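# Pair the matching socks flat, stacked and aligned

## Task

Work out which two of the four socks match. Lay those two flat on the table, one directly over the other, so that toe lies on toe, heel on heel and cuff on cuff. The remaining two socks must stay on the table, separate from the stacked pair and not paired with each other.

## Robot and tools

Robot: two arms, left_arm and right_arm. Each base sits on a tilted plate, and both plates hang from one metal frame behind the arms. A "too close" message treats each plate and its half of the frame as part of that arm. Calibrated bases: left_arm at (-0.044, +0.231, +0.091) m, right_arm at (-0.024, -0.245, +0.091) m.

Frame: one scene frame for every pose. The origin is at table-top height, midway between the nominal bases. +x points out over the table, +z points up, and left_arm is on the +y side. Arm names do not match image left and right. Printed hand positions can be slightly wrong, more so at long reach. Each gripper's fingers point along its own +z and open and close along its y. end_effector_position is the point between the pads, about 1 cm short of the fingertips.

Row format (used by every tool that moves): 16 numbers, always all 16 even if one arm is idle. Order: left_arm x, y, z, qw, qx, qy, qz, opening, then right_arm in the same order. x, y, z are an absolute target position in metres in the scene frame. qw..qz are an absolute target orientation quaternion, w first. Opening runs from -1 (closed) to +1 (fully open, 0.094 m) and is a command, not an offset. To keep an arm still, resend its last reported pose and its present opening every time. Sending 0 as the opening is a real command, not a no-op.

execute_actions(actions, cameras): actions is a list of actions. Each action is a table of 1 to 15 rows, one row per 1/30 s step. If it has fewer than 15 rows, the last row fills the remaining steps. Each action lasts 0.5 s. An action is rejected for both arms if any target is more than 0.6 m, along any gripper axis, from that gripper's position when the action starts. The whole call is rejected if any action is malformed, or if its first action fails that check against the last reported state. An empty list just returns the state and images.

move(target, speed, blend, opening_speed, blocking, cameras): target is one 16-number row, or a list of up to 15 rows that differ only in pose. Each gripper follows a straight path to its target, turning the shorter way. The 0.6 m rule does not apply. speed is in m/s, from 0.002 to 0.5, default 0.25. It can be one value or one per target. Rotation is capped at twice that value in rad/s. blend (metres) rounds the corners at intermediate targets; the default 0 stops at each one. opening_speed (0.2 or more, scale units per second) ramps the fingers; without it the opening is sent at once. The paths last at most 10 s. Paths do not avoid obstacles or the other arm. Faster moves lag and stray more and hit harder, and aiming past a contact presses harder. blocking=false returns after about 0.5 s while the move continues. Until the move ends, execute_actions is refused; use wait or stop, or send a new move to replace it.

wait(seconds 0 to 10, cameras): lets time pass while each arm holds its command. stop(): brakes a running move to rest. zoom_image(camera, region=[x0,y0,x1,y1]): a closer look at one camera's latest image, up to 504x504 px, with (0,0) at the top left. finished_scene(scene 1 or 2, chance_done 1 to 99): ends the scene and cannot be undone. The goal must still hold once the robot lets go.

Control behaviour: at each step the command is clipped to within 100 mm and 20 degrees of the measured pose, so one action may fall short. After an action, each arm heads to the "Hand target" line in the result; send the remainder in the next call. Friction and weight can leave a free gripper about 1 cm off its target. With the wrist close to the first joint's axis, a small move can swing the whole arm.

Result lines: end_effector_position and end_effector_quat_wxyz per arm, Hand target, Tool commands, and grip_measured (opening on the -1..1 scale; it reads up to ~1.6 mm wide when empty). Joint positions: the last value is the opening in metres. Joint torques: joints 1-3 wrap at ±28 N m. grip_effort_nm: motor effort, negative closing; it is not a pad force. The move: line reports done (within 10 mm and 2 degrees), off_target, moving, held or fault, plus limits=paced (pose clipped) or limits=held (steps withheld). "pose unreachable" means the clearance check blocked that arm. That check does not stop the grippers or wrist cameras from hitting each other. MOTOR HOT appears at 75 °C. OVER-TEMPERATURE FAULT at 90 °C folds that arm for the rest of the scene. Holding loads, stretching out, or pushing at unreachable poses heats the motors, even while you think.

Joint ranges (rad): waist -2.618..3.054, shoulder 0..3.142, elbow 0..3.142 (straight at 2.901), wrist pitch ±1.571, wrist yaw ±1.571, wrist roll ±2.094.

Cameras: cam_high (fixed, at about (0.36, -0.87, 1.15) m, looking down at the table), cam_left_wrist and cam_right_wrist, all 672x504. Pinhole calibrations are provided; cam_high may be off by up to about 2.3 degrees and 9 mm. Wrist views can lag during motion.

Cautions: never let a sock leave the table. Avoid dropping, slamming, hard pushes into the table, and any contact between the arms. Socks are thin and soft, so close gently to just below first touch. Open well above grip_measured to release.

Each tool is called after "Call:" as name(argument=value, ...) on one line, values as JSON.

## Session

Call:
execute_actions(actions=[])

Scene clock: 0.00 s.
left_arm: end_effector_position=(+0.3305, -0.0462, +0.3415) grip_measured=+1.000 grip_effort_nm=n/a end_effector_quat_wxyz=(+0.332, +0.365, +0.866, +0.084) | right_arm: end_effector_position=(+0.5671, -0.4240, +0.1073) grip_measured=+1.000 grip_effort_nm=n/a end_effector_quat_wxyz=(+0.255, +0.030, +0.966, +0.029)
Joint positions: left_arm=[-1.069 2.35 2.179 -1.221 -0.887 -0.033 0.094] | right_arm=[-0.147 2.208 2.058 -0.683 0.269 -0.325 0.094]
Joint velocities: left_arm=[-0.002 0.002 0.007 0.007 -0.022 0.051 0] | right_arm=[-0.012 -0.007 -0.037 -0.007 -0.125 0.066 0]
Joint torques (N m): no reading
Heat: left arm: 34 °C; right arm: 31 °C.
Hand target: left_arm +0.3295, -0.0456, +0.3534; +0.345, +0.358, +0.864, +0.079 | right_arm +0.5690, -0.4202, +0.1133; +0.260, +0.026, +0.965, +0.032
Tool commands: left_gripper/opening=+1.0 right_gripper/opening=+1.0

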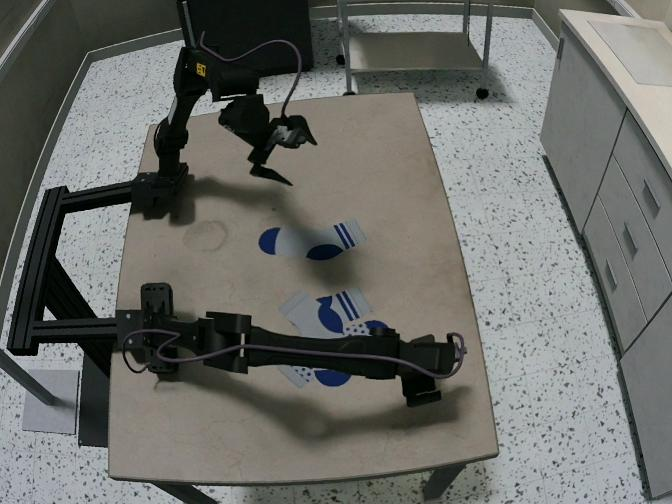

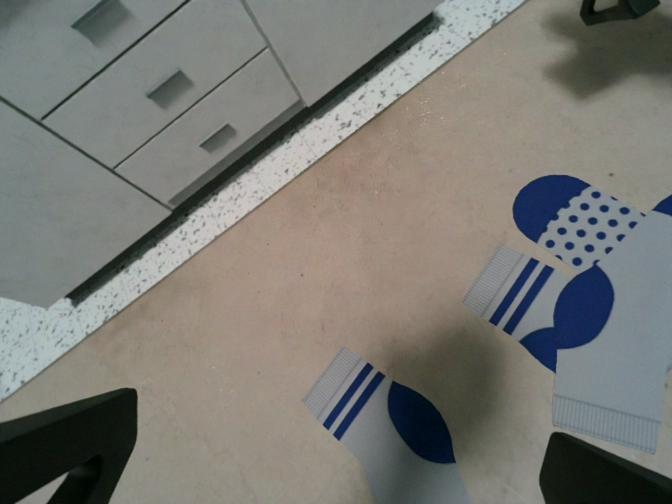

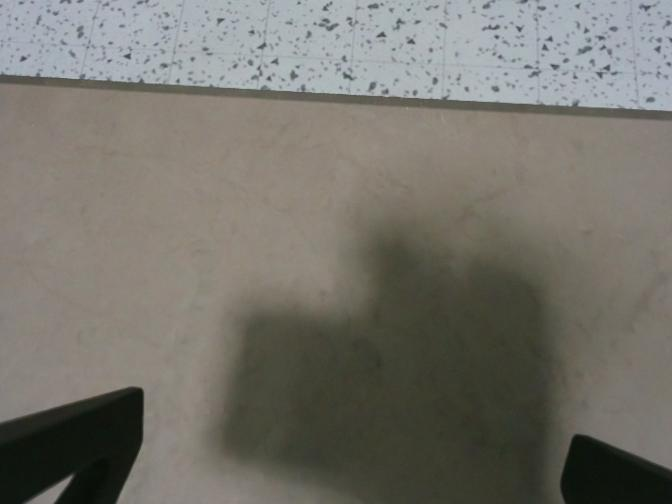

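Call:
move(target=[0.2, 0.3, 0.3, 0.3, 0.0, 0.954, 0.0, 1, 0.2, -0.5, 0.3, 0.3, 0.0, 0.954, 0.0, 1])

Call:
zoom_image(camera="cam_high", region=[240, 200, 440, 400])

Scene clock: 5.73 s.
left_arm: end_effector_position=(+0.2054, +0.2979, +0.3071) grip_measured=+1.000 grip_effort_nm=-0.012 end_effector_quat_wxyz=(+0.304, -0.002, +0.953, -0.009) | right_arm: end_effector_position=(+0.1970, -0.5009, +0.2915) grip_measured=+1.000 grip_effort_nm=-0.022 end_effector_quat_wxyz=(+0.290, +0.001, +0.957, -0.004)
Joint positions: left_arm=[-0.861 1.054 1.175 -1.441 -0.855 -0.625 0.094] | right_arm=[-0.711 0.856 1.342 -1.203 -0.14 -0.796 0.094]
Joint velocities: left_arm=[0.012 -0.012 -0.017 0.007 -0.007 -0.007 0] | right_arm=[0.012 -0.002 0.002 -0.022 -0.066 -0.037 0]
Joint torques (N m): left_arm=[-0.39 1.22 4.04 0.88 -0.21 -0.11] | right_arm=[-0.23 -3.92 8.49 0.95 -0.43 -0.08]
Heat: left arm: 35 °C; right arm: 32 °C.
Hand target: left_arm +0.2033, +0.3002, +0.3040; +0.299, +0.000, +0.954, -0.003 | right_arm +0.1965, -0.5006, +0.2988; +0.296, -0.002, +0.955, -0.002
Off the commanded pose: left_arm 0.009 m, 1 deg | right_arm 0.009 m, 1 deg.
move: done
camera_calibration:
cam_left_wrist: T_world_to_cam=[[0.0942661, -0.991487, 0.0898243, 0.249895], [-0.929681, -0.119944, -0.348291, 0.377042], [0.356099, -0.050676, -0.933073, 0.315118], [0, 0, 0, 1]] pos_world=[0.214759, 0.308961, 0.402902]
cam_right_wrist: T_world_to_cam=[[0.111925, -0.991956, 0.0591283, -0.53194], [-0.947988, -0.124427, -0.292979, 0.246774], [0.297979, -0.0232614, -0.954289, 0.297536], [0, 0, 0, 1]] pos_world=[0.204816, -0.490034, 0.387688]

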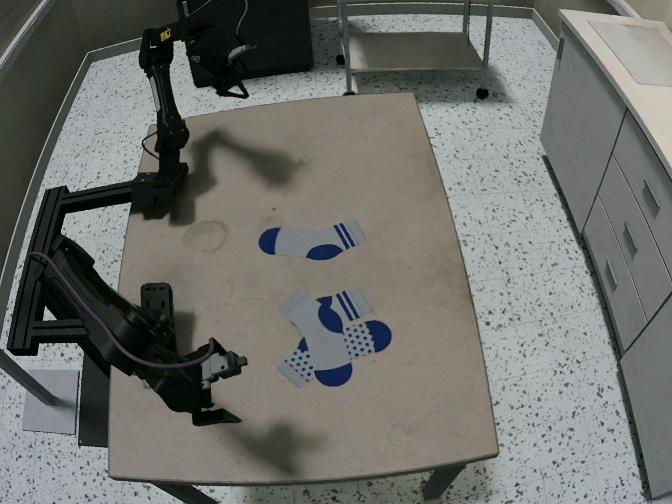

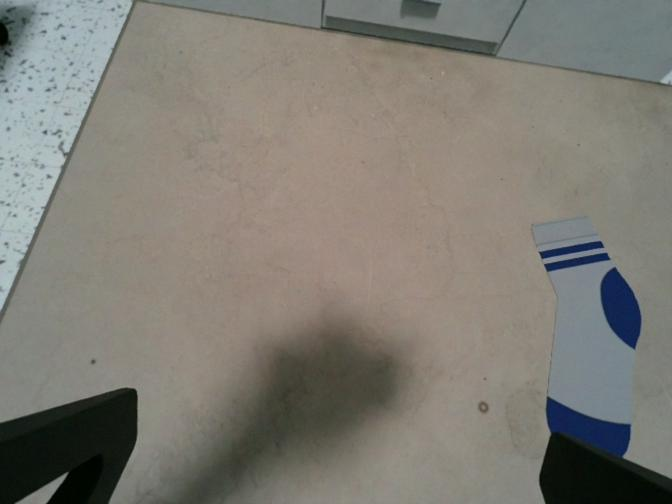

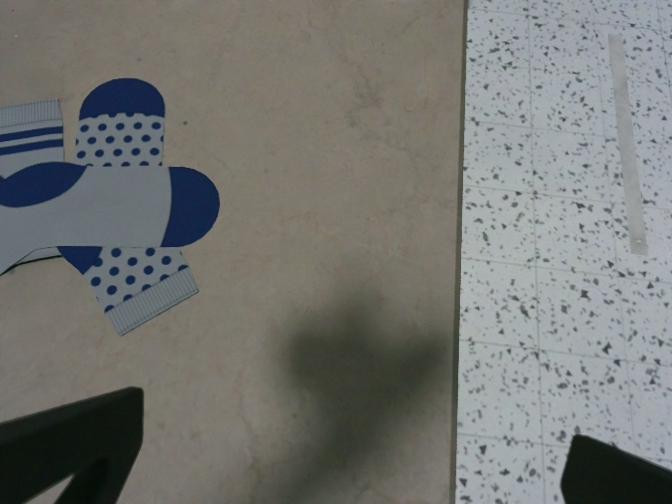

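Scaled by 2.520.

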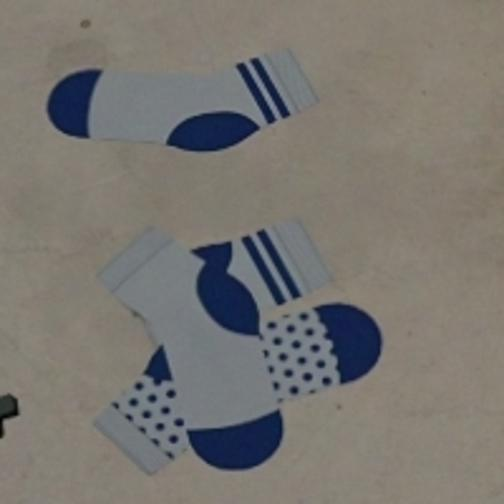

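Call:
move(target=[0.2, 0.3, 0.3, 0.3, 0.0, 0.954, 0.0, 1, 0.36, -0.24, 0.25, 0.148, 0.0, 0.989, 0.0, 1])

Call:
zoom_image(camera="cam_right_wrist", region=[84, 0, 588, 504])

Scene clock: 25.90 s.
left_arm: end_effector_position=(+0.2025, +0.2967, +0.3002) grip_measured=+1.000 grip_effort_nm=-0.022 end_effector_quat_wxyz=(+0.297, -0.001, +0.955, -0.004) | right_arm: end_effector_position=(+0.3628, -0.2376, +0.2432) grip_measured=+1.000 grip_effort_nm=-0.027 end_effector_quat_wxyz=(+0.152, +0.002, +0.988, +0.007)
Joint positions: left_arm=[-0.861 1.054 1.15 -1.444 -0.855 -0.64 0.094] | right_arm=[0.517 1.756 1.565 -1.19 0.619 0.384 0.094]
Joint velocities: left_arm=[-0.007 0.002 0.012 0.022 -0.022 0.037 0] | right_arm=[-0.007 0.002 0.007 -0.051 0.022 -0.007 0]
Joint torques (N m): left_arm=[-1.37 0.1 4.33 0.85 -0.29 -0.05] | right_arm=[5.18 -6.52 7.91 0.71 0.16 0.11]
Heat: left arm: 35 °C; right arm: 33 °C.
Hand target: left_arm +0.2000, +0.3002, +0.2999; +0.300, +0.000, +0.954, +0.000 | right_arm +0.3644, -0.2371, +0.2511; +0.158, +0.002, +0.987, +0.006
Off the commanded pose: left_arm 0.004 m, 1 deg | right_arm 0.008 m, 1 deg.
move: done
camera_calibration:
cam_left_wrist: T_world_to_cam=[[0.0967427, -0.992336, 0.0768788, 0.25321], [-0.934585, -0.117136, -0.335901, 0.368214], [0.342332, -0.0393538, -0.938754, 0.310774], [0, 0, 0, 1]] pos_world=[0.213243, 0.306631, 0.395958]
cam_right_wrist: T_world_to_cam=[[0.125197, -0.992122, 0.00443452, -0.27797], [-0.991944, -0.125259, -0.0188865, 0.371658], [0.0192932, -0.00203426, -0.999812, 0.325399], [0, 0, 0, 1]] pos_world=[0.397187, -0.228564, 0.33359]

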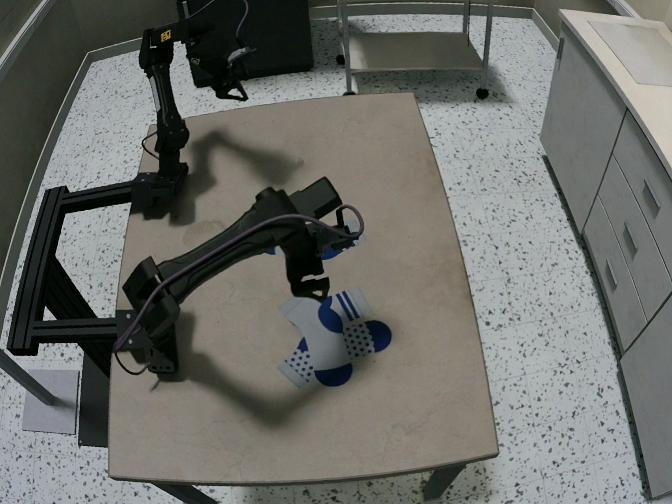

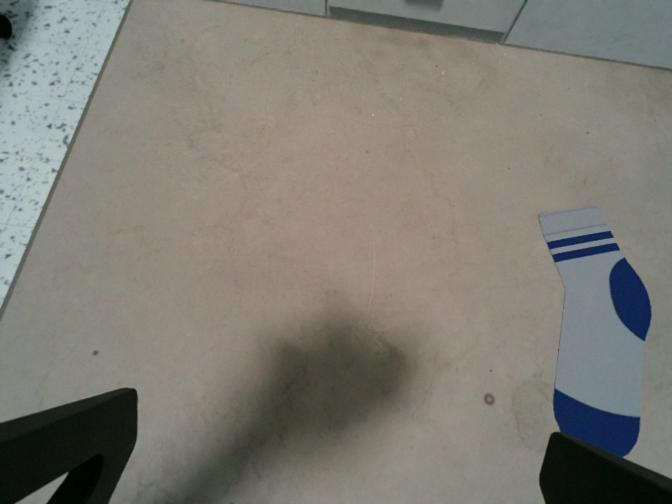

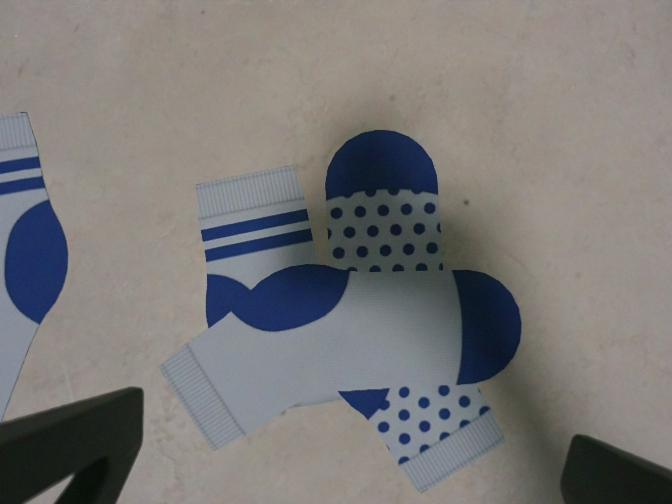

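Scaled by 1.000.

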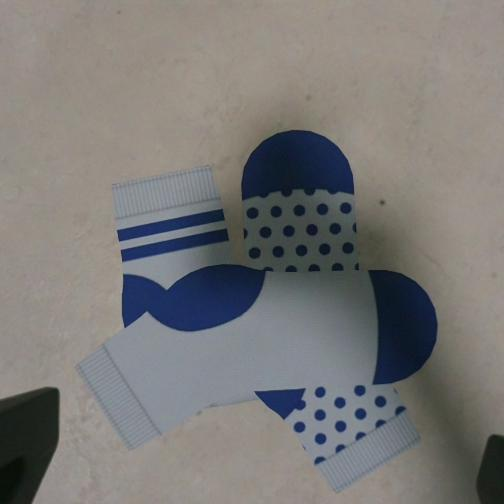

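Call:
move(target=[0.2, 0.3, 0.3, 0.3, 0.0, 0.954, 0.0, 1, 0.272, -0.138, 0.09, 0, -0.342, 0.94, 0.0, 0.1])

Call:
zoom_image(camera="cam_high", region=[240, 220, 420, 400])

Scene clock: 37.67 s.
left_arm: end_effector_position=(+0.2025, +0.2967, +0.3001) grip_measured=+1.000 grip_effort_nm=-0.012 end_effector_quat_wxyz=(+0.297, -0.001, +0.955, -0.004) | right_arm: end_effector_position=(+0.2797, -0.1428, +0.0918) grip_measured=+0.102 grip_effort_nm=-0.129 end_effector_quat_wxyz=(+0.002, -0.331, +0.944, -0.004)
Joint positions: left_arm=[-0.861 1.054 1.15 -1.444 -0.855 -0.64 0.094] | right_arm=[0.578 2.032 1.207 -0.913 0.49 -0.054 0.052]
Joint velocities: left_arm=[0.012 -0.017 0.002 0.022 -0.051 -0.037 0] | right_arm=[-0.007 -0.002 -0.007 -0.022 -0.066 0.007 0]
Joint torques (N m): left_arm=[-1.22 0.28 4.37 0.89 -0.33 -0.1] | right_arm=[5.89 -7.28 4.15 0.57 -0.08 -0.06]
Heat: left arm: 35 °C; right arm: 33 °C.
Hand target: left_arm +0.2002, +0.3000, +0.3000; +0.300, +0.000, +0.954, +0.000 | right_arm +0.2742, -0.1356, +0.0883; +0.001, -0.344, +0.939, -0.001
Off the commanded pose: left_arm 0.004 m, 1 deg | right_arm 0.009 m, 1 deg.
move: done
camera_calibration:
cam_left_wrist: T_world_to_cam=[[0.0966054, -0.992373, 0.0765753, 0.253389], [-0.93467, -0.116896, -0.335748, 0.368064], [0.342139, -0.0391375, -0.938834, 0.31076], [0, 0, 0, 1]] pos_world=[0.213217, 0.306644, 0.395926]
cam_right_wrist: T_world_to_cam=[[0.718318, -0.695606, -0.0123006, -0.294879], [-0.665032, -0.691723, 0.281517, 0.0983594], [-0.204334, -0.194039, -0.959477, 0.207306], [0, 0, 0, 1]] pos_world=[0.319589, -0.0968572, 0.167588]

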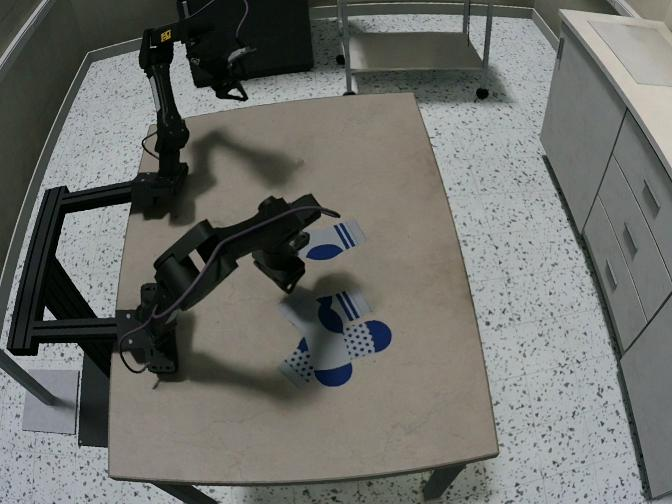

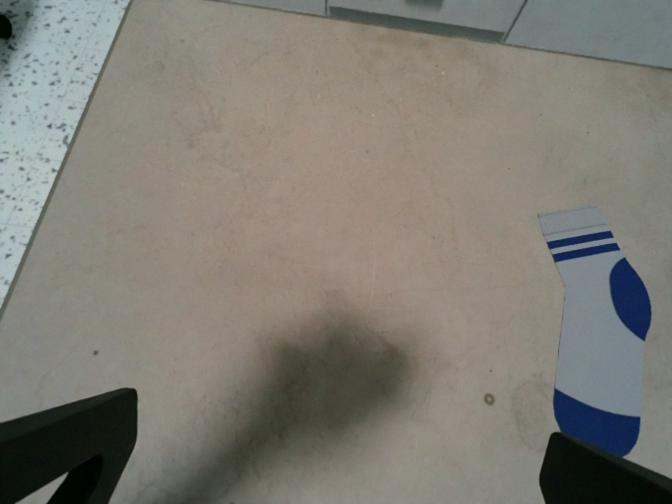

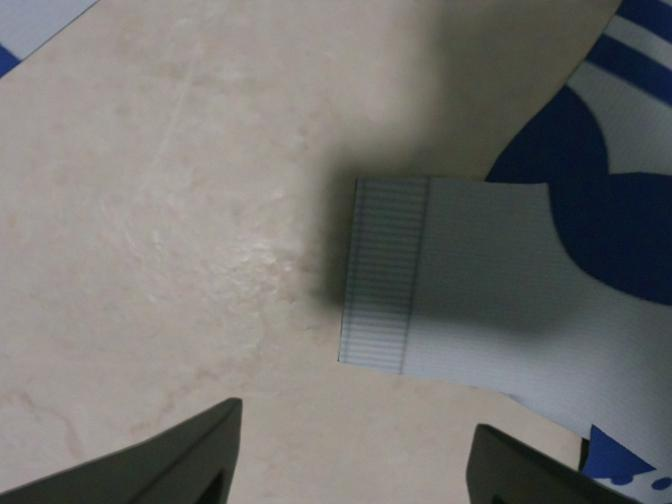

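Scaled by 2.800.

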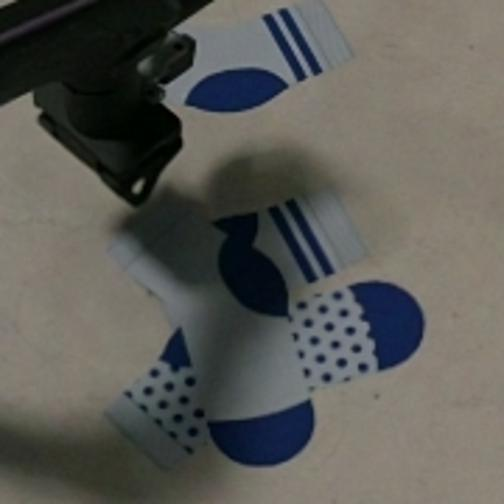

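Call:
move(target=[0.2, 0.3, 0.3, 0.3, 0.0, 0.954, 0.0, 1, 0.277, -0.142, 0.025, 0, -0.342, 0.94, 0.0, 0.1], speed=0.1)

Call:
move(target=[0.2, 0.3, 0.3, 0.3, 0.0, 0.954, 0.0, 1, 0.277, -0.142, 0.011, 0, -0.342, 0.94, 0.0, 0.1], speed=0.03)

Scene clock: 43.20 s.
left_arm: end_effector_position=(+0.2025, +0.2967, +0.3001) grip_measured=+1.000 grip_effort_nm=-0.012 end_effector_quat_wxyz=(+0.297, -0.001, +0.955, -0.004) | right_arm: end_effector_position=(+0.2826, -0.1425, +0.0319) grip_measured=+0.102 grip_effort_nm=-0.125 end_effector_quat_wxyz=(+0.005, -0.335, +0.942, +0.003)
Joint positions: left_arm=[-0.861 1.054 1.15 -1.444 -0.855 -0.64 0.094] | right_arm=[0.484 2.123 1.099 -0.654 0.492 -0.171 0.052]
Joint velocities: left_arm=[-0.022 -0.002 0.007 0.007 0.037 -0.007 0] | right_arm=[-0.017 -0.007 -0.007 0.037 0.007 -0.037 0]
Joint torques (N m): left_arm=[-1.4 0.24 4.27 0.85 -0.27 -0.04] | right_arm=[4.6 -7.39 3.43 0.59 0.05 -0.1]
Heat: left arm: 34 °C; right arm: 33 °C.
Hand target: left_arm +0.2002, +0.3000, +0.3000; +0.300, +0.000, +0.954, +0.000 | right_arm +0.2775, -0.1423, +0.0246; -0.001, -0.342, +0.940, -0.001
Off the commanded pose: left_arm 0.004 m, 1 deg | right_arm 0.009 m, 1 deg.
move: done
camera_calibration:
cam_left_wrist: T_world_to_cam=[[0.0966054, -0.992373, 0.0765753, 0.253389], [-0.93467, -0.116896, -0.335748, 0.368064], [0.342139, -0.0391375, -0.938834, 0.31076], [0, 0, 0, 1]] pos_world=[0.213217, 0.306644, 0.395926]
cam_right_wrist: T_world_to_cam=[[0.723812, -0.689685, -0.0207492, -0.297963], [-0.659967, -0.700773, 0.270853, 0.11495], [-0.201344, -0.182353, -0.962397, 0.151322], [0, 0, 0, 1]] pos_world=[0.322001, -0.0973524, 0.108315]

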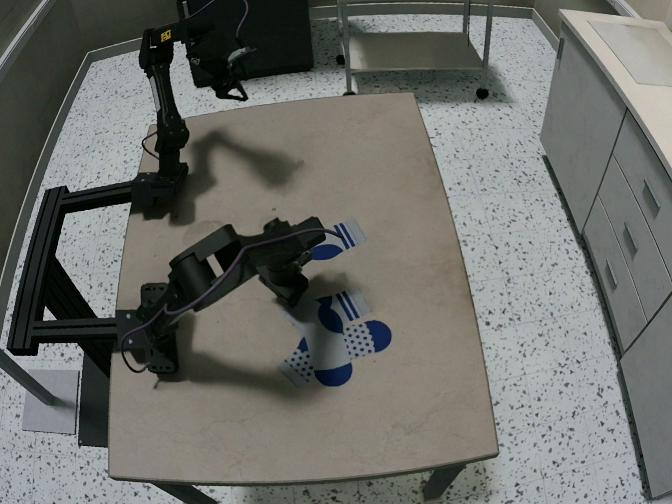

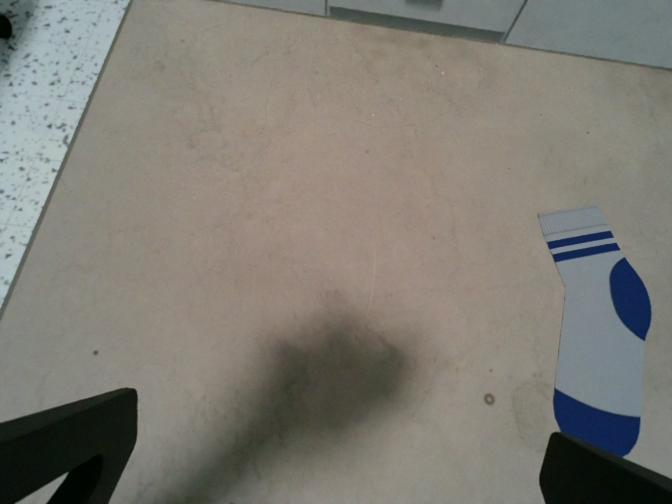

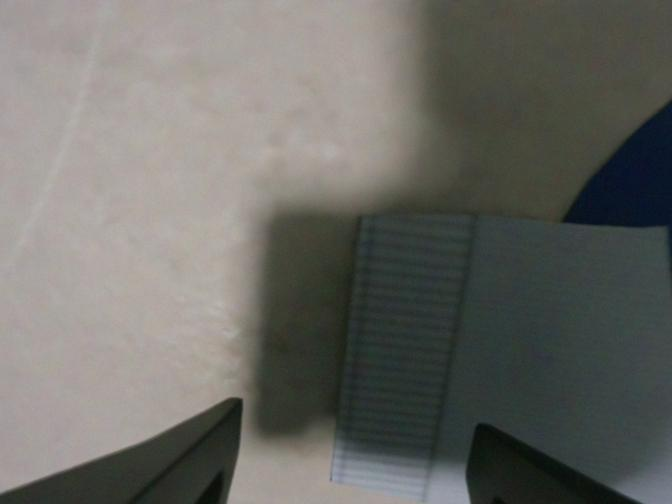

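Scene clock: 44.23 s.
left_arm: end_effector_position=(+0.2025, +0.2967, +0.3001) grip_measured=+1.000 grip_effort_nm=-0.017 end_effector_quat_wxyz=(+0.297, -0.001, +0.955, -0.004) | right_arm: end_effector_position=(+0.2834, -0.1416, +0.0195) grip_measured=+0.102 grip_effort_nm=-0.129 end_effector_quat_wxyz=(+0.008, -0.335, +0.942, +0.004)
Joint positions: left_arm=[-0.861 1.054 1.15 -1.444 -0.855 -0.64 0.094] | right_arm=[0.467 2.147 1.08 -0.595 0.493 -0.195 0.052]
Joint velocities: left_arm=[0.012 0.012 0.007 -0.007 -0.066 -0.037 0] | right_arm=[0.002 -0.002 -0.002 0.007 -0.022 0.081 0]
Joint torques (N m): left_arm=[-1.29 0.32 4.33 0.9 -0.31 -0.11] | right_arm=[4.44 -7.23 3.23 0.59 0.06 -0.07]
Heat: left arm: 34 °C; right arm: 33 °C.
Hand target: left_arm +0.2002, +0.3000, +0.3000; +0.300, +0.000, +0.954, +0.000 | right_arm +0.2772, -0.1421, +0.0111; +0.000, -0.342, +0.940, +0.000
Off the commanded pose: left_arm 0.004 m, 1 deg | right_arm 0.011 m, 1 deg.
move: off_target (right_arm)
camera_calibration:
cam_left_wrist: T_world_to_cam=[[0.0966054, -0.992373, 0.0765753, 0.253389], [-0.93467, -0.116896, -0.335748, 0.368064], [0.342139, -0.0391375, -0.938834, 0.31076], [0, 0, 0, 1]] pos_world=[0.213217, 0.306644, 0.395926]
cam_right_wrist: T_world_to_cam=[[0.724371, -0.689132, -0.019585, -0.298253], [-0.660969, -0.702282, 0.264424, 0.119688], [-0.195978, -0.178596, -0.964208, 0.138823], [0, 0, 0, 1]] pos_world=[0.322362, -0.096688, 0.0963646]

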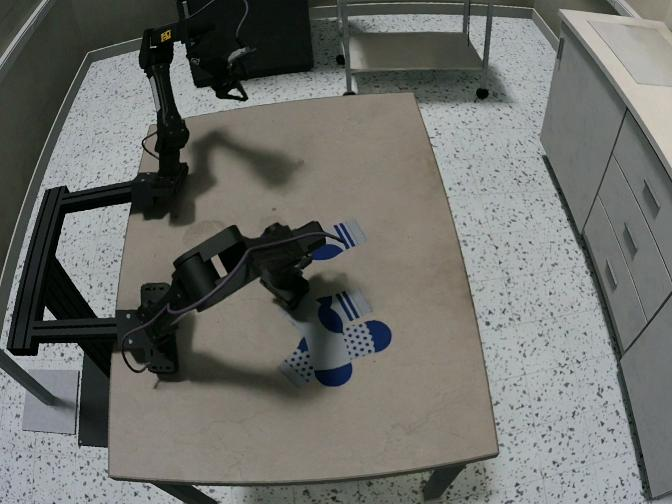

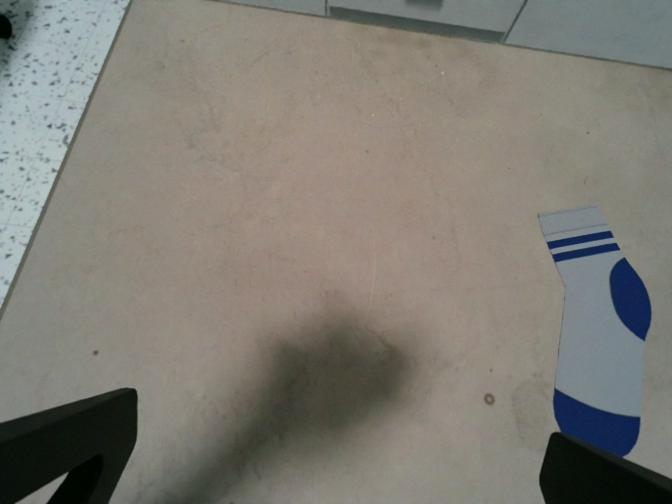

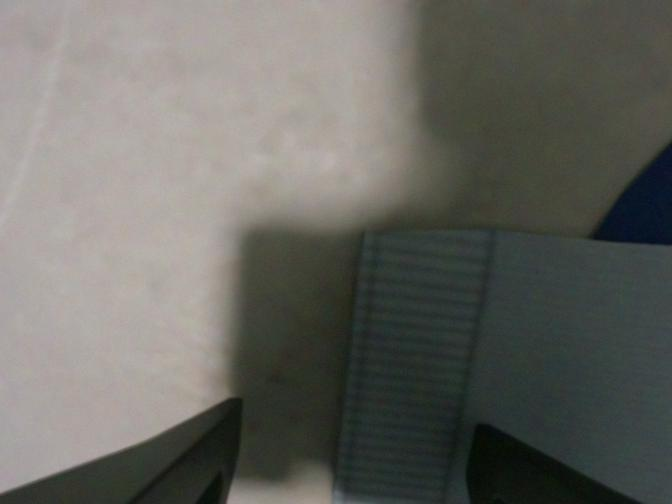

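Call:
move(target=[0.2, 0.3, 0.3, 0.3, 0.0, 0.954, 0.0, 1, 0.277, -0.142, 0.001, 0, -0.342, 0.94, 0.0, 0.1], speed=0.03, cameras=["cam_right_wrist"])

Scene clock: 47.53 s.
left_arm: end_effector_position=(+0.2025, +0.2967, +0.3001) grip_measured=+1.000 grip_effort_nm=-0.017 end_effector_quat_wxyz=(+0.297, -0.001, +0.955, -0.004) | right_arm: end_effector_position=(+0.2852, -0.1418, +0.0169) grip_measured=+0.102 grip_effort_nm=-0.115 end_effector_quat_wxyz=(+0.012, -0.337, +0.942, +0.002)
Joint positions: left_arm=[-0.861 1.054 1.15 -1.444 -0.855 -0.641 0.094] | right_arm=[0.462 2.151 1.076 -0.576 0.497 -0.207 0.052]
Joint velocities: left_arm=[0.007 0.012 -0.012 -0.066 -0.022 0.007 0] | right_arm=[-0.002 0.002 0.017 -0.007 0.007 -0.066 0.001]
Joint torques (N m): left_arm=[-1.44 0.27 4.42 0.91 -0.26 -0.09] | right_arm=[3.74 -6 2.7 0.86 0.03 -0.1]
Heat: left arm: 34 °C; right arm: 33 °C.
Hand target: left_arm +0.2002, +0.3000, +0.3000; +0.300, +0.000, +0.954, +0.000 | right_arm +0.2766, -0.1423, +0.0017; +0.000, -0.342, +0.940, +0.000
Off the commanded pose: left_arm 0.004 m, 1 deg | right_arm 0.018 m, 2 deg.
move: off_target (right_arm)
camera_calibration:
cam_right_wrist: T_world_to_cam=[[0.72674, -0.686767, -0.0141429, -0.300158], [-0.660659, -0.704453, 0.259377, 0.121089], [-0.188094, -0.179156, -0.965673, 0.134283], [0, 0, 0, 1]] pos_world=[0.323393, -0.0967797, 0.0940205]
Images, in order (width x height): cam_right_wrist 672x504.

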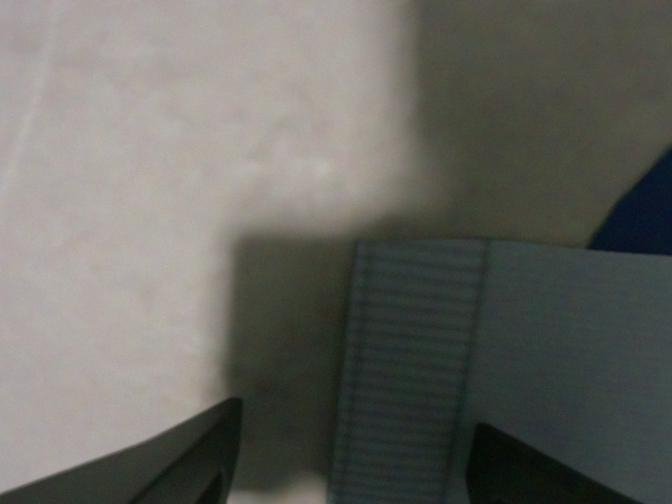

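Call:
move(target=[0.2, 0.3, 0.3, 0.3, 0.0, 0.954, 0.0, 1, 0.277, -0.142, 0.003, 0, -0.342, 0.94, 0.0, -1], speed=0.03, opening_speed=0.6, cameras=["cam_right_wrist"])

Scene clock: 52.70 s.
left_arm: end_effector_position=(+0.2025, +0.2967, +0.3001) grip_measured=+1.000 grip_effort_nm=-0.017 end_effector_quat_wxyz=(+0.297, -0.001, +0.955, -0.004) | right_arm: end_effector_position=(+0.2904, -0.1440, +0.0167) grip_measured=-0.984 grip_effort_nm=-0.901 end_effector_quat_wxyz=(+0.021, -0.332, +0.943, -0.008)
Joint positions: left_arm=[-0.861 1.054 1.15 -1.444 -0.855 -0.641 0.094] | right_arm=[0.461 2.151 1.075 -0.558 0.519 -0.208 0.001]
Joint velocities: left_arm=[-0.002 -0.007 -0.012 0.037 -0.007 -0.051 0] | right_arm=[-0.002 0.007 -0.007 -0.007 0.066 0.037 0.001]
Joint torques (N m): left_arm=[-1.24 0.17 4.21 0.82 -0.23 -0.05] | right_arm=[4.1 -6.38 2.89 0.59 -0.2 -0.07]
Heat: left arm: 34 °C; right arm: 32 °C.
Hand target: left_arm +0.2002, +0.3000, +0.3000; +0.300, +0.000, +0.954, +0.000 | right_arm +0.2768, -0.1424, +0.0036; +0.000, -0.342, +0.940, +0.000
Off the commanded pose: left_arm 0.004 m, 1 deg | right_arm 0.019 m, 3 deg.
move: off_target (right_arm)
camera_calibration:
cam_right_wrist: T_world_to_cam=[[0.720503, -0.693363, 0.0110992, -0.305031], [-0.672834, -0.695118, 0.253191, 0.128063], [-0.167838, -0.189893, -0.967353, 0.12734], [0, 0, 0, 1]] pos_world=[0.327314, -0.0982969, 0.0941434]
Images, in order (width x height): cam_right_wrist 672x504.

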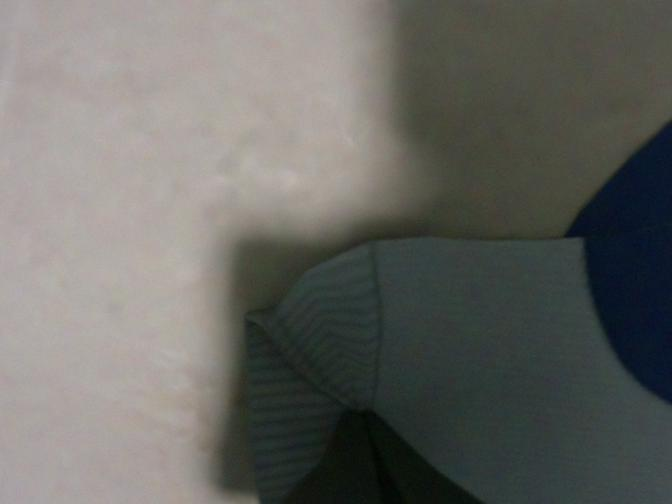

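Call:
move(target=[[0.2, 0.3, 0.3, 0.3, 0.0, 0.954, 0.0, 1, 0.29, -0.155, 0.25, 0, -0.342, 0.94, 0.0, -1],[0.2, 0.3, 0.3, 0.3, 0.0, 0.954, 0.0, 1, 0.5, -0.40, 0.27, 0, -0.707, 0.707, 0.0, -1]], speed=0.15, blend=0.03)

Scene clock: 69.87 s.
left_arm: end_effector_position=(+0.2025, +0.2967, +0.3001) grip_measured=+1.000 grip_effort_nm=-0.022 end_effector_quat_wxyz=(+0.297, -0.001, +0.955, -0.004) | right_arm: end_effector_position=(+0.4911, -0.4087, +0.2753) grip_measured=-0.984 grip_effort_nm=-0.891 end_effector_quat_wxyz=(-0.105, +0.686, -0.705, +0.148)
Joint positions: left_arm=[-0.861 1.054 1.15 -1.444 -0.855 -0.641 0.094] | right_arm=[0.108 2.218 2.708 -1.555 0.562 -1.67 0.001]
Joint velocities: left_arm=[-0.017 -0.007 -0.007 0.022 -0.022 -0.037 0] | right_arm=[0.002 -0.007 0.017 -0.081 -0.007 -0.037 0]
Joint torques (N m): left_arm=[-1.31 0.39 4.34 0.85 -0.32 -0.05] | right_arm=[5.97 -9.59 6.86 0.91 0.08 -0.05]
Heat: left arm: 34 °C; right arm: 33 °C.
Hand target: left_arm +0.2002, +0.3000, +0.3000; +0.300, +0.000, +0.954, +0.000 | right_arm +0.4935, -0.4034, +0.2711; -0.100, +0.693, -0.699, +0.145
Off the commanded pose: left_arm 0.004 m, 1 deg | right_arm 0.014 m, 21 deg; orientation clipped.
joint sent to its limit (right arm) — joint 4 (wrist pitch), lower limit. The joint targets are off in position and orientation.
move: off_target (right_arm); limits=paced
camera_calibration:
cam_left_wrist: T_world_to_cam=[[0.0969175, -0.992326, 0.0767896, 0.253248], [-0.934634, -0.117262, -0.335721, 0.368157], [0.342149, -0.0392329, -0.938826, 0.310784], [0, 0, 0, 1]] pos_world=[0.213214, 0.306668, 0.395923]
cam_right_wrist: T_world_to_cam=[[0.940109, 0.109877, 0.322679, -0.501395], [-0.0149602, -0.932412, 0.361087, -0.436207], [0.340545, -0.344288, -0.874926, 0.0226939], [0, 0, 0, 1]] pos_world=[0.457112, -0.34382, 0.339154]

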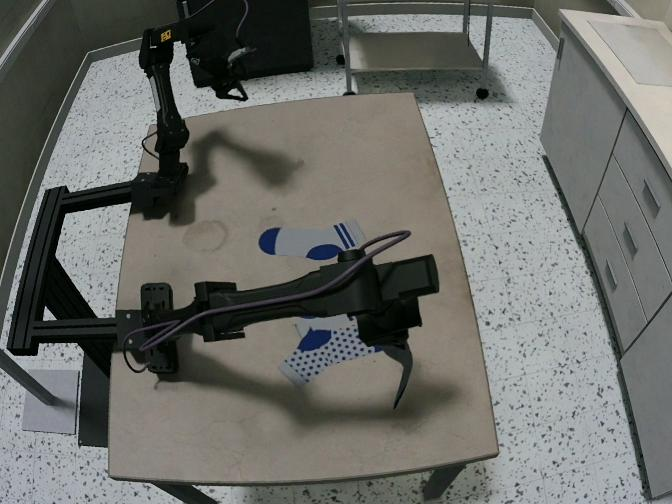

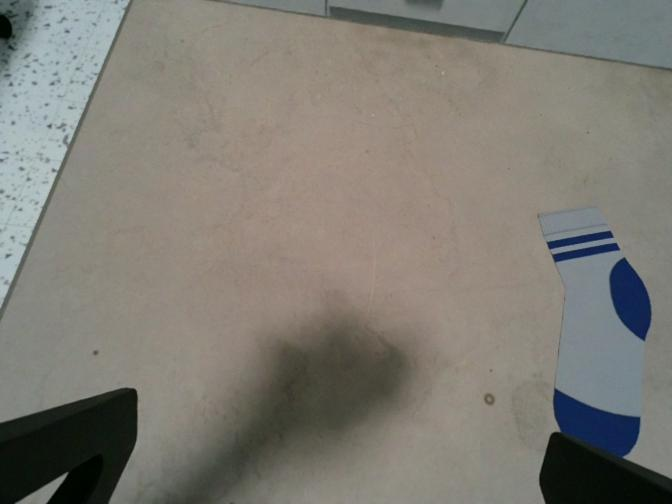

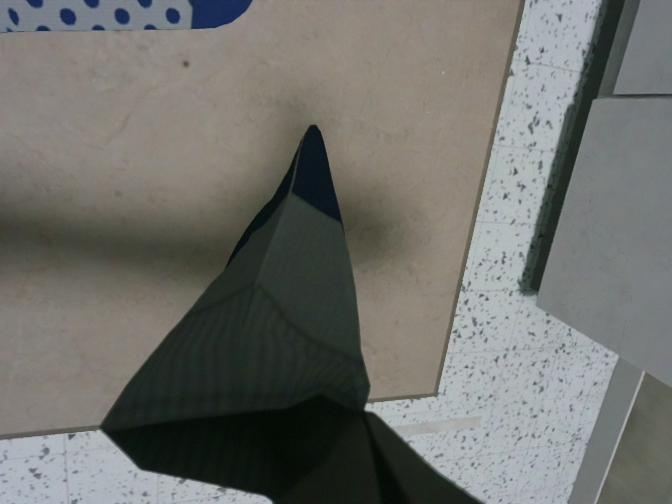

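Call:
move(target=[[0.2, 0.3, 0.3, 0.3, 0.0, 0.954, 0.0, 1, 0.56, -0.42, 0.22, -0.105, 0.686, -0.705, 0.148, -1],[0.2, 0.3, 0.3, 0.3, 0.0, 0.954, 0.0, 1, 0.51, -0.42, 0.12, -0.05, 0.70, -0.71, 0.08, -1],[0.2, 0.3, 0.3, 0.3, 0.0, 0.954, 0.0, 1, 0.42, -0.42, 0.03, 0, 0.707, -0.707, 0, -1]], speed=0.12, blend=0.02)

Scene clock: 77.43 s.
left_arm: end_effector_position=(+0.2025, +0.2967, +0.3001) grip_measured=+1.000 grip_effort_nm=-0.022 end_effector_quat_wxyz=(+0.297, -0.001, +0.955, -0.004) | right_arm: end_effector_position=(+0.4231, -0.4181, +0.0218) grip_measured=-0.984 grip_effort_nm=-0.891 end_effector_quat_wxyz=(+0.015, +0.710, -0.704, -0.003)
Joint positions: left_arm=[-0.861 1.054 1.15 -1.444 -0.855 -0.641 0.094] | right_arm=[-0.199 2.181 1.808 -0.976 0.472 -1.823 0.001]
Joint velocities: left_arm=[0.007 -0.007 -0.012 -0.022 -0.022 0.037 0] | right_arm=[-0.002 -0.002 -0.017 -0.022 -0.051 -0.066 0]
Joint torques (N m): left_arm=[-1.31 0.29 4.15 0.85 -0.29 -0.05] | right_arm=[5.04 -15.57 3.88 0.49 -0.12 -0.07]
Heat: left arm: 34 °C; right arm: 33 °C.
Hand target: left_arm +0.2002, +0.3000, +0.3000; +0.300, +0.000, +0.954, +0.000 | right_arm +0.4234, -0.4209, +0.0289; +0.005, +0.709, -0.705, +0.002
Off the commanded pose: left_arm 0.004 m, 1 deg | right_arm 0.009 m, 2 deg.
elbow stopped short (right arm): the move would have taken joint 3 (elbow) straighter than the controller allows.
move: done
camera_calibration:
cam_left_wrist: T_world_to_cam=[[0.0969175, -0.992326, 0.0767896, 0.253248], [-0.934634, -0.117262, -0.335721, 0.368157], [0.342149, -0.0392329, -0.938826, 0.310784], [0, 0, 0, 1]] pos_world=[0.213214, 0.306668, 0.395923]
cam_right_wrist: T_world_to_cam=[[0.989621, 0.135262, -0.0485197, -0.356918], [0.143571, -0.945018, 0.293817, -0.425295], [-0.00610964, -0.297733, -0.954629, -0.0113362], [0, 0, 0, 1]] pos_world=[0.414205, -0.357009, 0.0968194]

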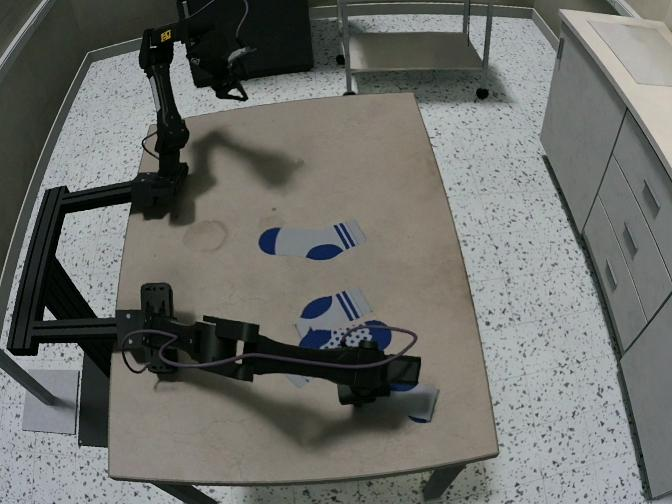

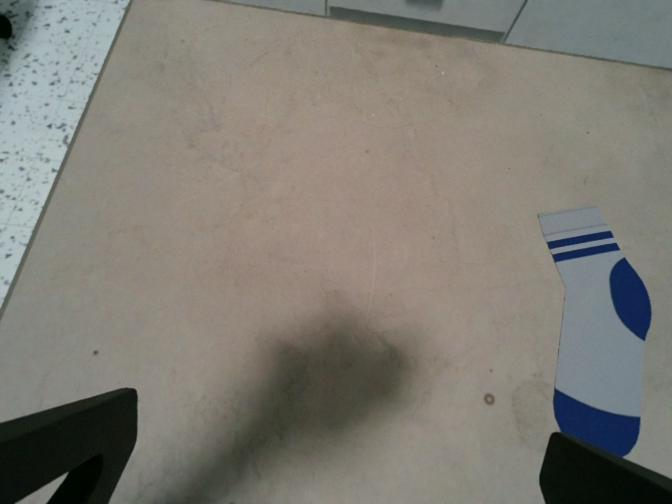

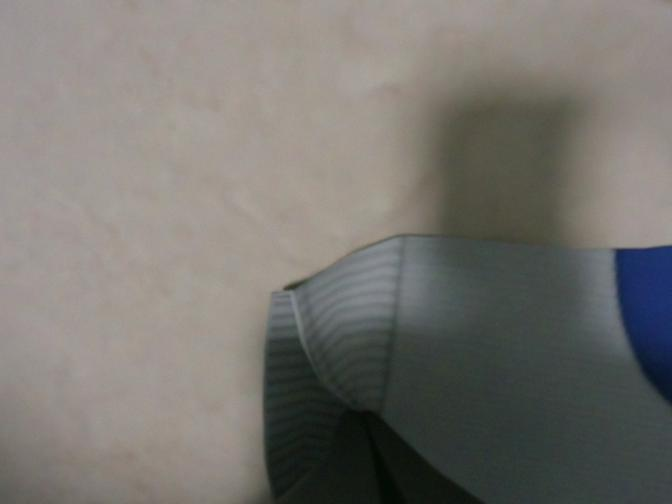

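Lays well. Releasing, then retracting for a view.

Call:
move(target=[0.2, 0.3, 0.3, 0.3, 0.0, 0.954, 0.0, 1, 0.42, -0.42, 0.025, 0, 0.707, -0.707, 0, 0.0], speed=0.05, opening_speed=1.0, cameras=["cam_right_wrist"])

Call:
move(target=[[0.2, 0.3, 0.3, 0.3, 0.0, 0.954, 0.0, 1, 0.42, -0.42, 0.10, 0, 0.707, -0.707, 0, 0.0],[0.2, 0.3, 0.3, 0.3, 0.0, 0.954, 0.0, 1, 0.38, -0.28, 0.25, 0.148, 0, 0.989, 0, 0.0]], speed=[0.1,0.25])

Scene clock: 82.27 s.
left_arm: end_effector_position=(+0.2025, +0.2967, +0.3001) grip_measured=+1.000 grip_effort_nm=-0.022 end_effector_quat_wxyz=(+0.297, -0.001, +0.955, -0.004) | right_arm: end_effector_position=(+0.4197, -0.4172, +0.0212) grip_measured=-0.002 grip_effort_nm=0.095 end_effector_quat_wxyz=(+0.011, +0.710, -0.704, -0.006)
Joint positions: left_arm=[-0.861 1.054 1.15 -1.444 -0.855 -0.641 0.094] | right_arm=[-0.204 2.166 1.781 -0.962 0.462 -1.826 0.047]
Joint velocities: left_arm=[-0.002 -0.017 -0.002 -0.007 -0.022 -0.037 0] | right_arm=[0.012 0.002 0.007 -0.037 0.051 -0.051 0]
Joint torques (N m): left_arm=[-1.21 0.36 4.08 0.84 -0.24 -0.07] | right_arm=[4.67 -14.99 3.67 0.59 -0.13 -0.08]
Heat: left arm: 34 °C; right arm: 35 °C.
Hand target: left_arm +0.2002, +0.3000, +0.3000; +0.300, +0.000, +0.954, +0.000 | right_arm +0.4199, -0.4201, +0.0250; +0.001, +0.707, -0.707, -0.001
Off the commanded pose: left_arm 0.004 m, 1 deg | right_arm 0.005 m, 1 deg.
move: done
camera_calibration:
cam_right_wrist: T_world_to_cam=[[0.989988, 0.133885, -0.0447063, -0.354426], [0.14109, -0.947993, 0.285313, -0.423794], [-0.004182, -0.288764, -0.957391, -0.0086683], [0, 0, 0, 1]] pos_world=[0.410634, -0.356804, 0.0967699]
Images, in order (width x height): cam_right_wrist 672x504.

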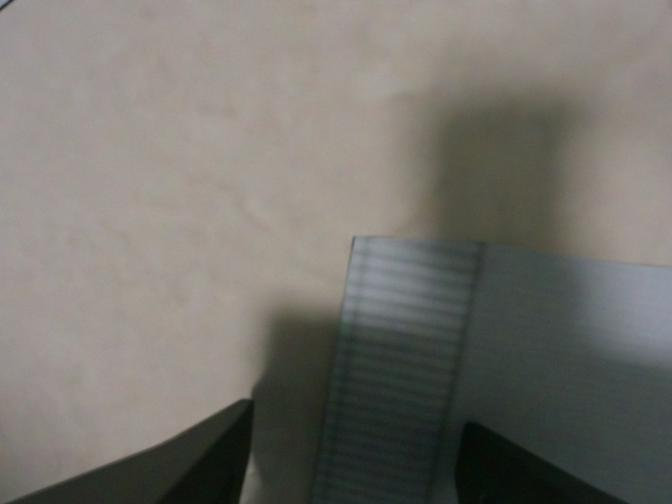

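Scene clock: 87.13 s.
left_arm: end_effector_position=(+0.2025, +0.2967, +0.3001) grip_measured=+1.000 grip_effort_nm=-0.017 end_effector_quat_wxyz=(+0.297, -0.001, +0.955, -0.004) | right_arm: end_effector_position=(+0.3837, -0.2769, +0.2437) grip_measured=-0.002 grip_effort_nm=0.085 end_effector_quat_wxyz=(+0.147, +0.005, +0.989, +0.009)
Joint positions: left_arm=[-0.861 1.054 1.15 -1.444 -0.855 -0.641 0.094] | right_arm=[0.399 1.759 1.655 -1.207 0.586 0.257 0.047]
Joint velocities: left_arm=[-0.007 -0.002 -0.002 -0.037 -0.095 -0.022 0] | right_arm=[-0.007 -0.002 0.022 -0.007 0.037 -0.037 -0.001]
Joint torques (N m): left_arm=[-1.18 0.2 4.21 0.82 -0.23 -0.1] | right_arm=[5.46 -8.98 5.97 0.65 0.13 0.1]
Heat: left arm: 34 °C; right arm: 35 °C.
Hand target: left_arm +0.2002, +0.3000, +0.3000; +0.300, +0.000, +0.954, +0.000 | right_arm +0.3794, -0.2783, +0.2514; +0.152, +0.004, +0.988, +0.007
Off the commanded pose: left_arm 0.004 m, 1 deg | right_arm 0.008 m, 1 deg.
move: done
camera_calibration:
cam_left_wrist: T_world_to_cam=[[0.0969175, -0.992326, 0.0767896, 0.253248], [-0.934634, -0.117262, -0.335721, 0.368157], [0.342149, -0.0392329, -0.938826, 0.310784], [0, 0, 0, 1]] pos_world=[0.213214, 0.306668, 0.395923]
cam_right_wrist: T_world_to_cam=[[0.119788, -0.992798, -0.00155635, -0.31628], [-0.992761, -0.119769, -0.00900986, 0.386871], [0.00875857, 0.00262435, -0.999958, 0.330765], [0, 0, 0, 1]] pos_world=[0.41906, -0.268535, 0.333745]

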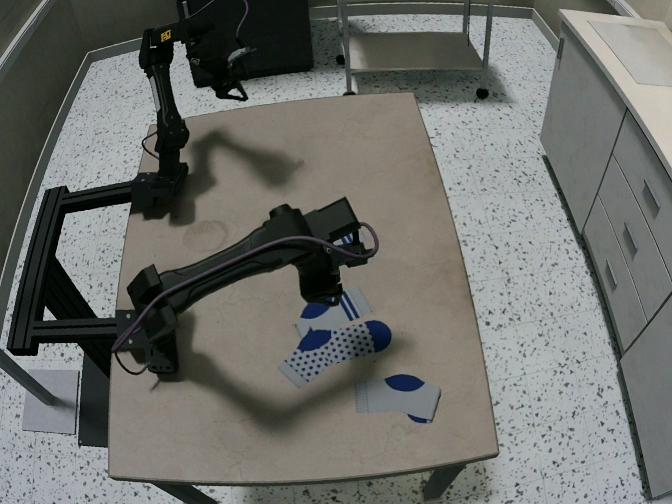

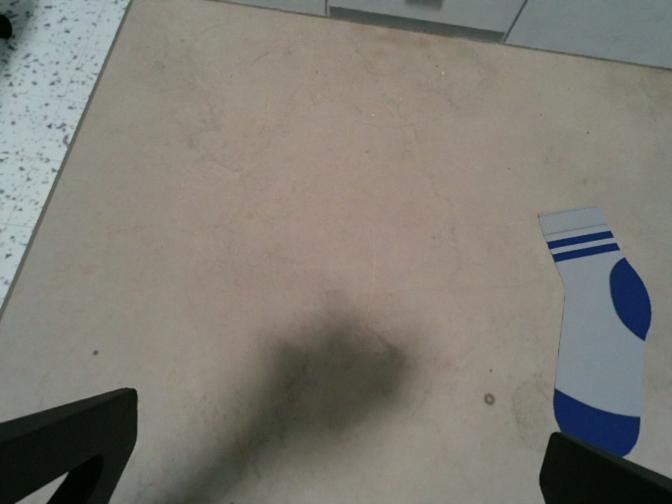

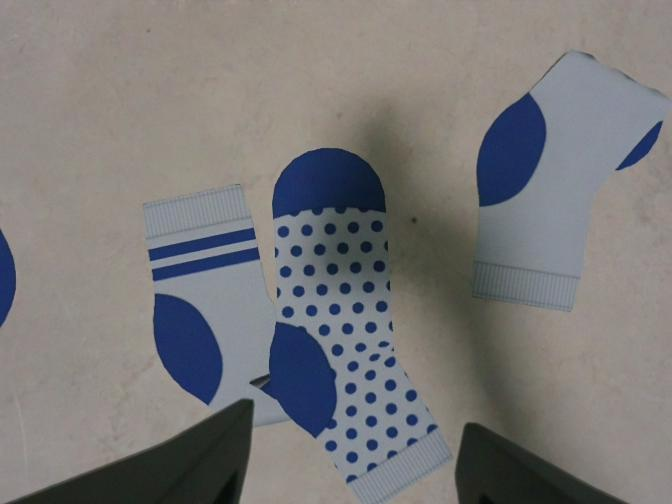

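Call:
move(target=[0.2, 0.3, 0.3, 0.3, 0.0, 0.954, 0.0, 1, 0.257, -0.340, 0.09, 0, 0.454, 0.891, 0.0, 0.1], cameras=["cam_right_wrist"])

Scene clock: 96.57 s.
left_arm: end_effector_position=(+0.2025, +0.2967, +0.3001) grip_measured=+1.000 grip_effort_nm=-0.017 end_effector_quat_wxyz=(+0.297, -0.001, +0.955, -0.004) | right_arm: end_effector_position=(+0.2592, -0.3408, +0.0866) grip_measured=+0.098 grip_effort_nm=0.090 end_effector_quat_wxyz=(-0.007, +0.443, +0.896, -0.012)
Joint positions: left_arm=[-0.861 1.054 1.15 -1.444 -0.855 -0.641 0.094] | right_arm=[0.028 1.545 0.98 -0.9 0.508 0.928 0.052]
Joint velocities: left_arm=[-0.007 -0.002 0.007 -0.022 -0.022 -0.007 0] | right_arm=[-0.007 -0.007 0.007 -0.022 0.066 0.022 -0.001]
Joint torques (N m): left_arm=[-1.22 0.51 4.41 0.85 -0.32 -0.06] | right_arm=[2.89 -8.4 3.75 0.51 -0.02 0.09]
Heat: left arm: 34 °C; right arm: 34 °C.
Hand target: left_arm +0.2002, +0.3000, +0.3000; +0.300, +0.000, +0.954, +0.000 | right_arm +0.2587, -0.3412, +0.0881; +0.001, +0.452, +0.892, -0.006
Off the commanded pose: left_arm 0.004 m, 1 deg | right_arm 0.004 m, 2 deg.
move: done
camera_calibration:
cam_right_wrist: T_world_to_cam=[[-0.711437, -0.702729, 0.00550412, -0.0513319], [-0.672083, 0.682658, 0.286848, 0.418941], [-0.205334, 0.200375, -0.95796, 0.294253], [0, 0, 0, 1]] pos_world=[0.305464, -0.381027, 0.161993]
Images, in order (width x height): cam_right_wrist 672x504.

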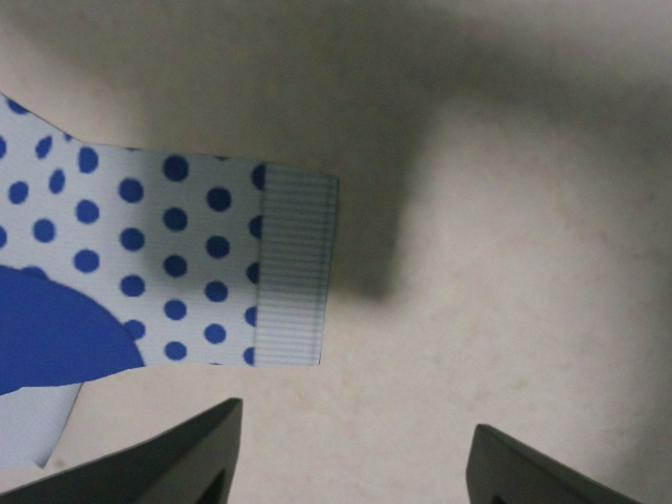

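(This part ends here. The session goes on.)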